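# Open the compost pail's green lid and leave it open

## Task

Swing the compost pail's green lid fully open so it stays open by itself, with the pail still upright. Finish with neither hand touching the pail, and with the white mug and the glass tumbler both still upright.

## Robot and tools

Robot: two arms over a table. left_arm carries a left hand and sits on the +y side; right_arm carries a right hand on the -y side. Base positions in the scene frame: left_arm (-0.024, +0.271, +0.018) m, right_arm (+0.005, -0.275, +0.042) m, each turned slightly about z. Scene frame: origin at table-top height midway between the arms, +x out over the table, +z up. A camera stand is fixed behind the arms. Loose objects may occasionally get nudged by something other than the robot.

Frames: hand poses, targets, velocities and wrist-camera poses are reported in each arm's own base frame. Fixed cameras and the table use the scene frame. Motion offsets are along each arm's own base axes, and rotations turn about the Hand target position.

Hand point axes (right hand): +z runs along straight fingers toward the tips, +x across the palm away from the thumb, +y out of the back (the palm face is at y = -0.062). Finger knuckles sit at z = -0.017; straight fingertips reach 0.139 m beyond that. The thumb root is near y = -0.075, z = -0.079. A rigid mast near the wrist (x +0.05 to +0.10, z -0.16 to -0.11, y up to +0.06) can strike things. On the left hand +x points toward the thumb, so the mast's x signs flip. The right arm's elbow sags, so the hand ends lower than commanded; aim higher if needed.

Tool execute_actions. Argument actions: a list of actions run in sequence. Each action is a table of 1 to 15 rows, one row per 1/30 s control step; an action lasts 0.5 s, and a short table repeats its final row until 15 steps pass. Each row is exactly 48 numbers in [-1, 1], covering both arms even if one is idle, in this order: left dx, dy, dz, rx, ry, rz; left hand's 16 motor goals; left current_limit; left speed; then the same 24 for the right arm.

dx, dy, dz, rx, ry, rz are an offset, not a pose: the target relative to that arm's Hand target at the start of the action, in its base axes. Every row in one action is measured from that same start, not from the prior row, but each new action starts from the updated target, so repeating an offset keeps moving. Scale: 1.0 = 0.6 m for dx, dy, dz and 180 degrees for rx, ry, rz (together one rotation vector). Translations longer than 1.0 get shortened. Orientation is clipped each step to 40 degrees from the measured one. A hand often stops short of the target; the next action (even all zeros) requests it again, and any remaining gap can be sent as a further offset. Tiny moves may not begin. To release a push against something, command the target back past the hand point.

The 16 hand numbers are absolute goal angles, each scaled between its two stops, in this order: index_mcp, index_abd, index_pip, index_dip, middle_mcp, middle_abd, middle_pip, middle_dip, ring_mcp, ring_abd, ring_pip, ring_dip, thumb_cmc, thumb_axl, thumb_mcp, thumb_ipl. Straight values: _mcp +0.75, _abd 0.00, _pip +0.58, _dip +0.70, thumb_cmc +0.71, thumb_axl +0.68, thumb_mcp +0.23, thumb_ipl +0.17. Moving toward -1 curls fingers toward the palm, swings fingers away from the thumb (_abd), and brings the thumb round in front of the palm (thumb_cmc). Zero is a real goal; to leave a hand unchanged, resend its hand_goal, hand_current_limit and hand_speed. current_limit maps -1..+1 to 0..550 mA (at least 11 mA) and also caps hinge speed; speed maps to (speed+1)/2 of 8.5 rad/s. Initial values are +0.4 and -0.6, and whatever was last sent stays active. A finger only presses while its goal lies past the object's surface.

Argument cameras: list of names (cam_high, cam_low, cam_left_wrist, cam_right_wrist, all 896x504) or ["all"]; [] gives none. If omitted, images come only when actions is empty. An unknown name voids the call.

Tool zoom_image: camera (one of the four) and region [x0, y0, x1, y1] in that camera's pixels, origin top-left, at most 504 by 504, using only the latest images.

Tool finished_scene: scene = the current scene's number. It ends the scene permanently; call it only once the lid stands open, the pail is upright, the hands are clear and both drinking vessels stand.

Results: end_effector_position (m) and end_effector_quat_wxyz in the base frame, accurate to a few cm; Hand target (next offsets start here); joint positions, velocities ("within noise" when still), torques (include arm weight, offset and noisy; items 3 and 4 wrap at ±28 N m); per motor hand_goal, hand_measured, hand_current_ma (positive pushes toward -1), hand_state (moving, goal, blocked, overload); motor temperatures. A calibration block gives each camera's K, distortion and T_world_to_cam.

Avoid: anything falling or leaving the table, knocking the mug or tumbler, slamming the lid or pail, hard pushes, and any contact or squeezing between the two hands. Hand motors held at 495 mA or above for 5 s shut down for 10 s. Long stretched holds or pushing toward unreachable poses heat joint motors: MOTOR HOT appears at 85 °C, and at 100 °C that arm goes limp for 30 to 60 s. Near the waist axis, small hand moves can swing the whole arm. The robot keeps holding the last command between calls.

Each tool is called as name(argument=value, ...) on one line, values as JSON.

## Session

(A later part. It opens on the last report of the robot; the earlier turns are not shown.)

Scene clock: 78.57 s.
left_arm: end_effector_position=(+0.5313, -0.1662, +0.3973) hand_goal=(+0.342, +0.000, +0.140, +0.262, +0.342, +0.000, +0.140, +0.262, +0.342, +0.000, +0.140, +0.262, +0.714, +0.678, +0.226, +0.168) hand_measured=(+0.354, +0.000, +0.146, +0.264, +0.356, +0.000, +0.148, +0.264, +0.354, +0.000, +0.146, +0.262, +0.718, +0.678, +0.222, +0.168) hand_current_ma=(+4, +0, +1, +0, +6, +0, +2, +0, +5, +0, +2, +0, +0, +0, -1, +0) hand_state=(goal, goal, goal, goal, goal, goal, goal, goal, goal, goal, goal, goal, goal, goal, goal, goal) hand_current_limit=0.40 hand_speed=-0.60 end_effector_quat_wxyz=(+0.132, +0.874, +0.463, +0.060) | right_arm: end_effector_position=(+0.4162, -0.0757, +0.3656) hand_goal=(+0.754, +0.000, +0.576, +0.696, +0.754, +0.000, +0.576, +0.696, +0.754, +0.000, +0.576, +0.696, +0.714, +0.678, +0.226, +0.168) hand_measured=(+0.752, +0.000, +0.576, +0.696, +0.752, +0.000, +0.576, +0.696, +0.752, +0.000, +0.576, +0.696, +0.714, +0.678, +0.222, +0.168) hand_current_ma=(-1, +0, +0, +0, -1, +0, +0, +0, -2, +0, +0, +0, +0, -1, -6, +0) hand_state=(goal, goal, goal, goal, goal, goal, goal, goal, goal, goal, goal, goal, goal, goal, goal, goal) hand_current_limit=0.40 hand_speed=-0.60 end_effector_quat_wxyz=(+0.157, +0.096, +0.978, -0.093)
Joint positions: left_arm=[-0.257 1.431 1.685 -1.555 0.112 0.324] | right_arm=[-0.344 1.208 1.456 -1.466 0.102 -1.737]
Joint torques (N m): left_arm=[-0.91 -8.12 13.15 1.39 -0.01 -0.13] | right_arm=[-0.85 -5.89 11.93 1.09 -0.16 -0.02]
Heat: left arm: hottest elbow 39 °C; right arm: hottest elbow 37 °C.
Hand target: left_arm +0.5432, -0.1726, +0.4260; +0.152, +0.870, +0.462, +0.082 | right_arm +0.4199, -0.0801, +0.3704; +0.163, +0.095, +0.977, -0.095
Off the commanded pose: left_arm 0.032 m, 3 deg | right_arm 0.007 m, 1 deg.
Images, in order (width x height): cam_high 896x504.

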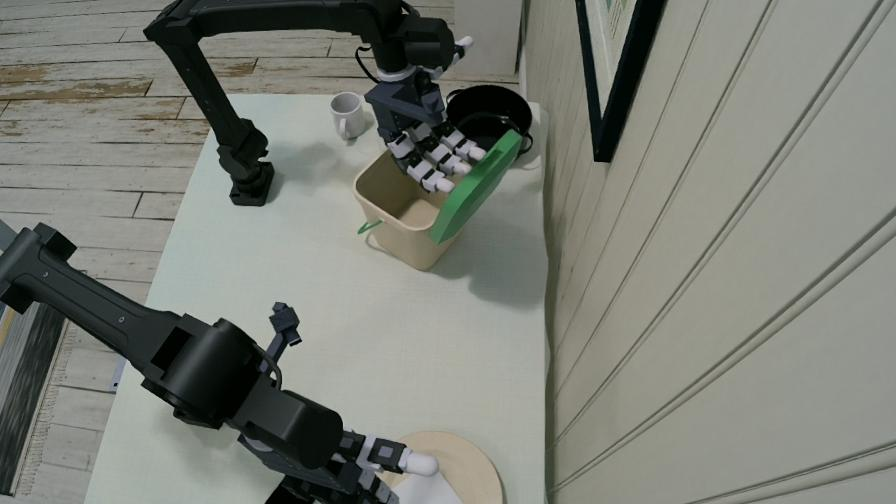

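execute_actions(actions=[[[-0.1,0.078,0.01,0,0,0,0.342,0,0.139,0.261,0.342,0,0.139,0.261,0.342,0,0.139,0.261,0.714,0.678,0.226,0.168,0.4,-0.6,0,0,0,0,0,0,0.754,0,0.576,0.696,0.754,0,0.576,0.696,0.754,0,0.576,0.696,0.714,0.678,0.226,0.168,0.4,-0.6]]], cameras=["cam_high"])

zoom_image(camera="cam_high", region=[320, 70, 540, 290])

Scene clock: 82.00 s.
left_arm: end_effector_position=(+0.4841, -0.1290, +0.4308) hand_goal=(+0.342, +0.000, +0.140, +0.262, +0.342, +0.000, +0.140, +0.262, +0.342, +0.000, +0.140, +0.262, +0.714, +0.678, +0.226, +0.168) hand_measured=(+0.352, +0.000, +0.146, +0.264, +0.356, +0.000, +0.148, +0.264, +0.354, +0.000, +0.146, +0.262, +0.716, +0.678, +0.222, +0.168) hand_current_ma=(+4, +0, +1, +0, +6, +0, +2, +0, +4, +0, +1, +0, +0, +0, -1, +0) hand_state=(goal, goal, goal, goal, goal, goal, goal, goal, goal, goal, goal, goal, goal, goal, goal, goal) hand_current_limit=0.40 hand_speed=-0.60 end_effector_quat_wxyz=(+0.153, +0.868, +0.465, +0.083) | right_arm: end_effector_position=(+0.4162, -0.0757, +0.3656) hand_goal=(+0.754, +0.000, +0.576, +0.696, +0.754, +0.000, +0.576, +0.696, +0.754, +0.000, +0.576, +0.696, +0.714, +0.678, +0.226, +0.168) hand_measured=(+0.752, +0.000, +0.576, +0.696, +0.752, +0.000, +0.576, +0.696, +0.752, +0.000, +0.576, +0.696, +0.714, +0.678, +0.222, +0.168) hand_current_ma=(-1, +0, +0, +0, -1, +0, +0, +0, -2, +0, +0, +0, +0, -1, -6, +0) hand_state=(goal, goal, goal, goal, goal, goal, goal, goal, goal, goal, goal, goal, goal, goal, goal, goal) hand_current_limit=0.40 hand_speed=-0.60 end_effector_quat_wxyz=(+0.157, +0.096, +0.978, -0.093)
Joint positions: left_arm=[-0.196 1.276 1.601 -1.57 0.129 0.369] | right_arm=[-0.344 1.208 1.456 -1.466 0.102 -1.737]
Joint torques (N m): left_arm=[1.2 -6.77 8.62 0.68 0.32 0.16] | right_arm=[-0.79 -5.83 11.93 1.09 -0.16 -0.02]
Heat: left arm: hottest elbow 39 °C; right arm: hottest elbow 38 °C.
Hand target: left_arm +0.4831, -0.1258, +0.4320; +0.152, +0.870, +0.462, +0.082 | right_arm +0.4199, -0.0801, +0.3704; +0.163, +0.095, +0.977, -0.095
Off the commanded pose: left_arm 0.004 m, 0 deg | right_arm 0.007 m, 1 deg.
Images, in order (width x height): cam_high 896x504.

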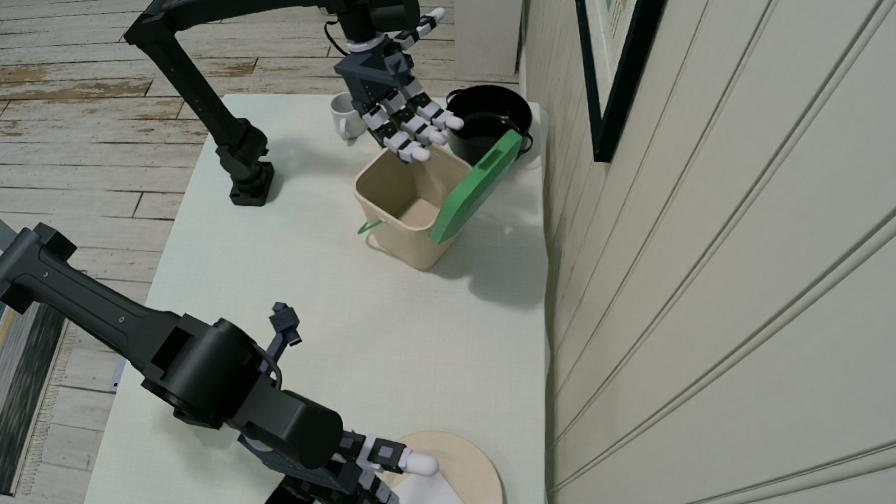

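Scaled by 2.291 from the camera's 896x504 image, which has a finer 1280x720 frame.

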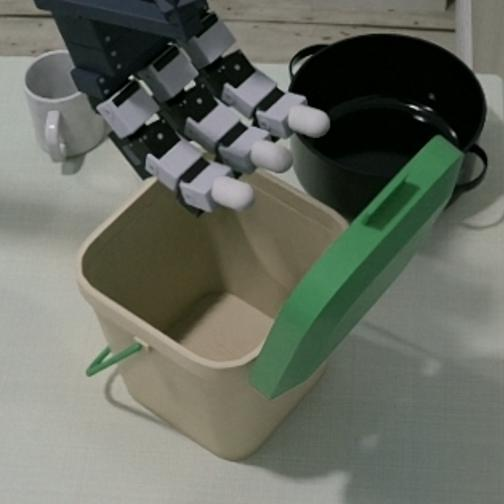

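finished_scene(scene=3)

The scene is finished: the task was done.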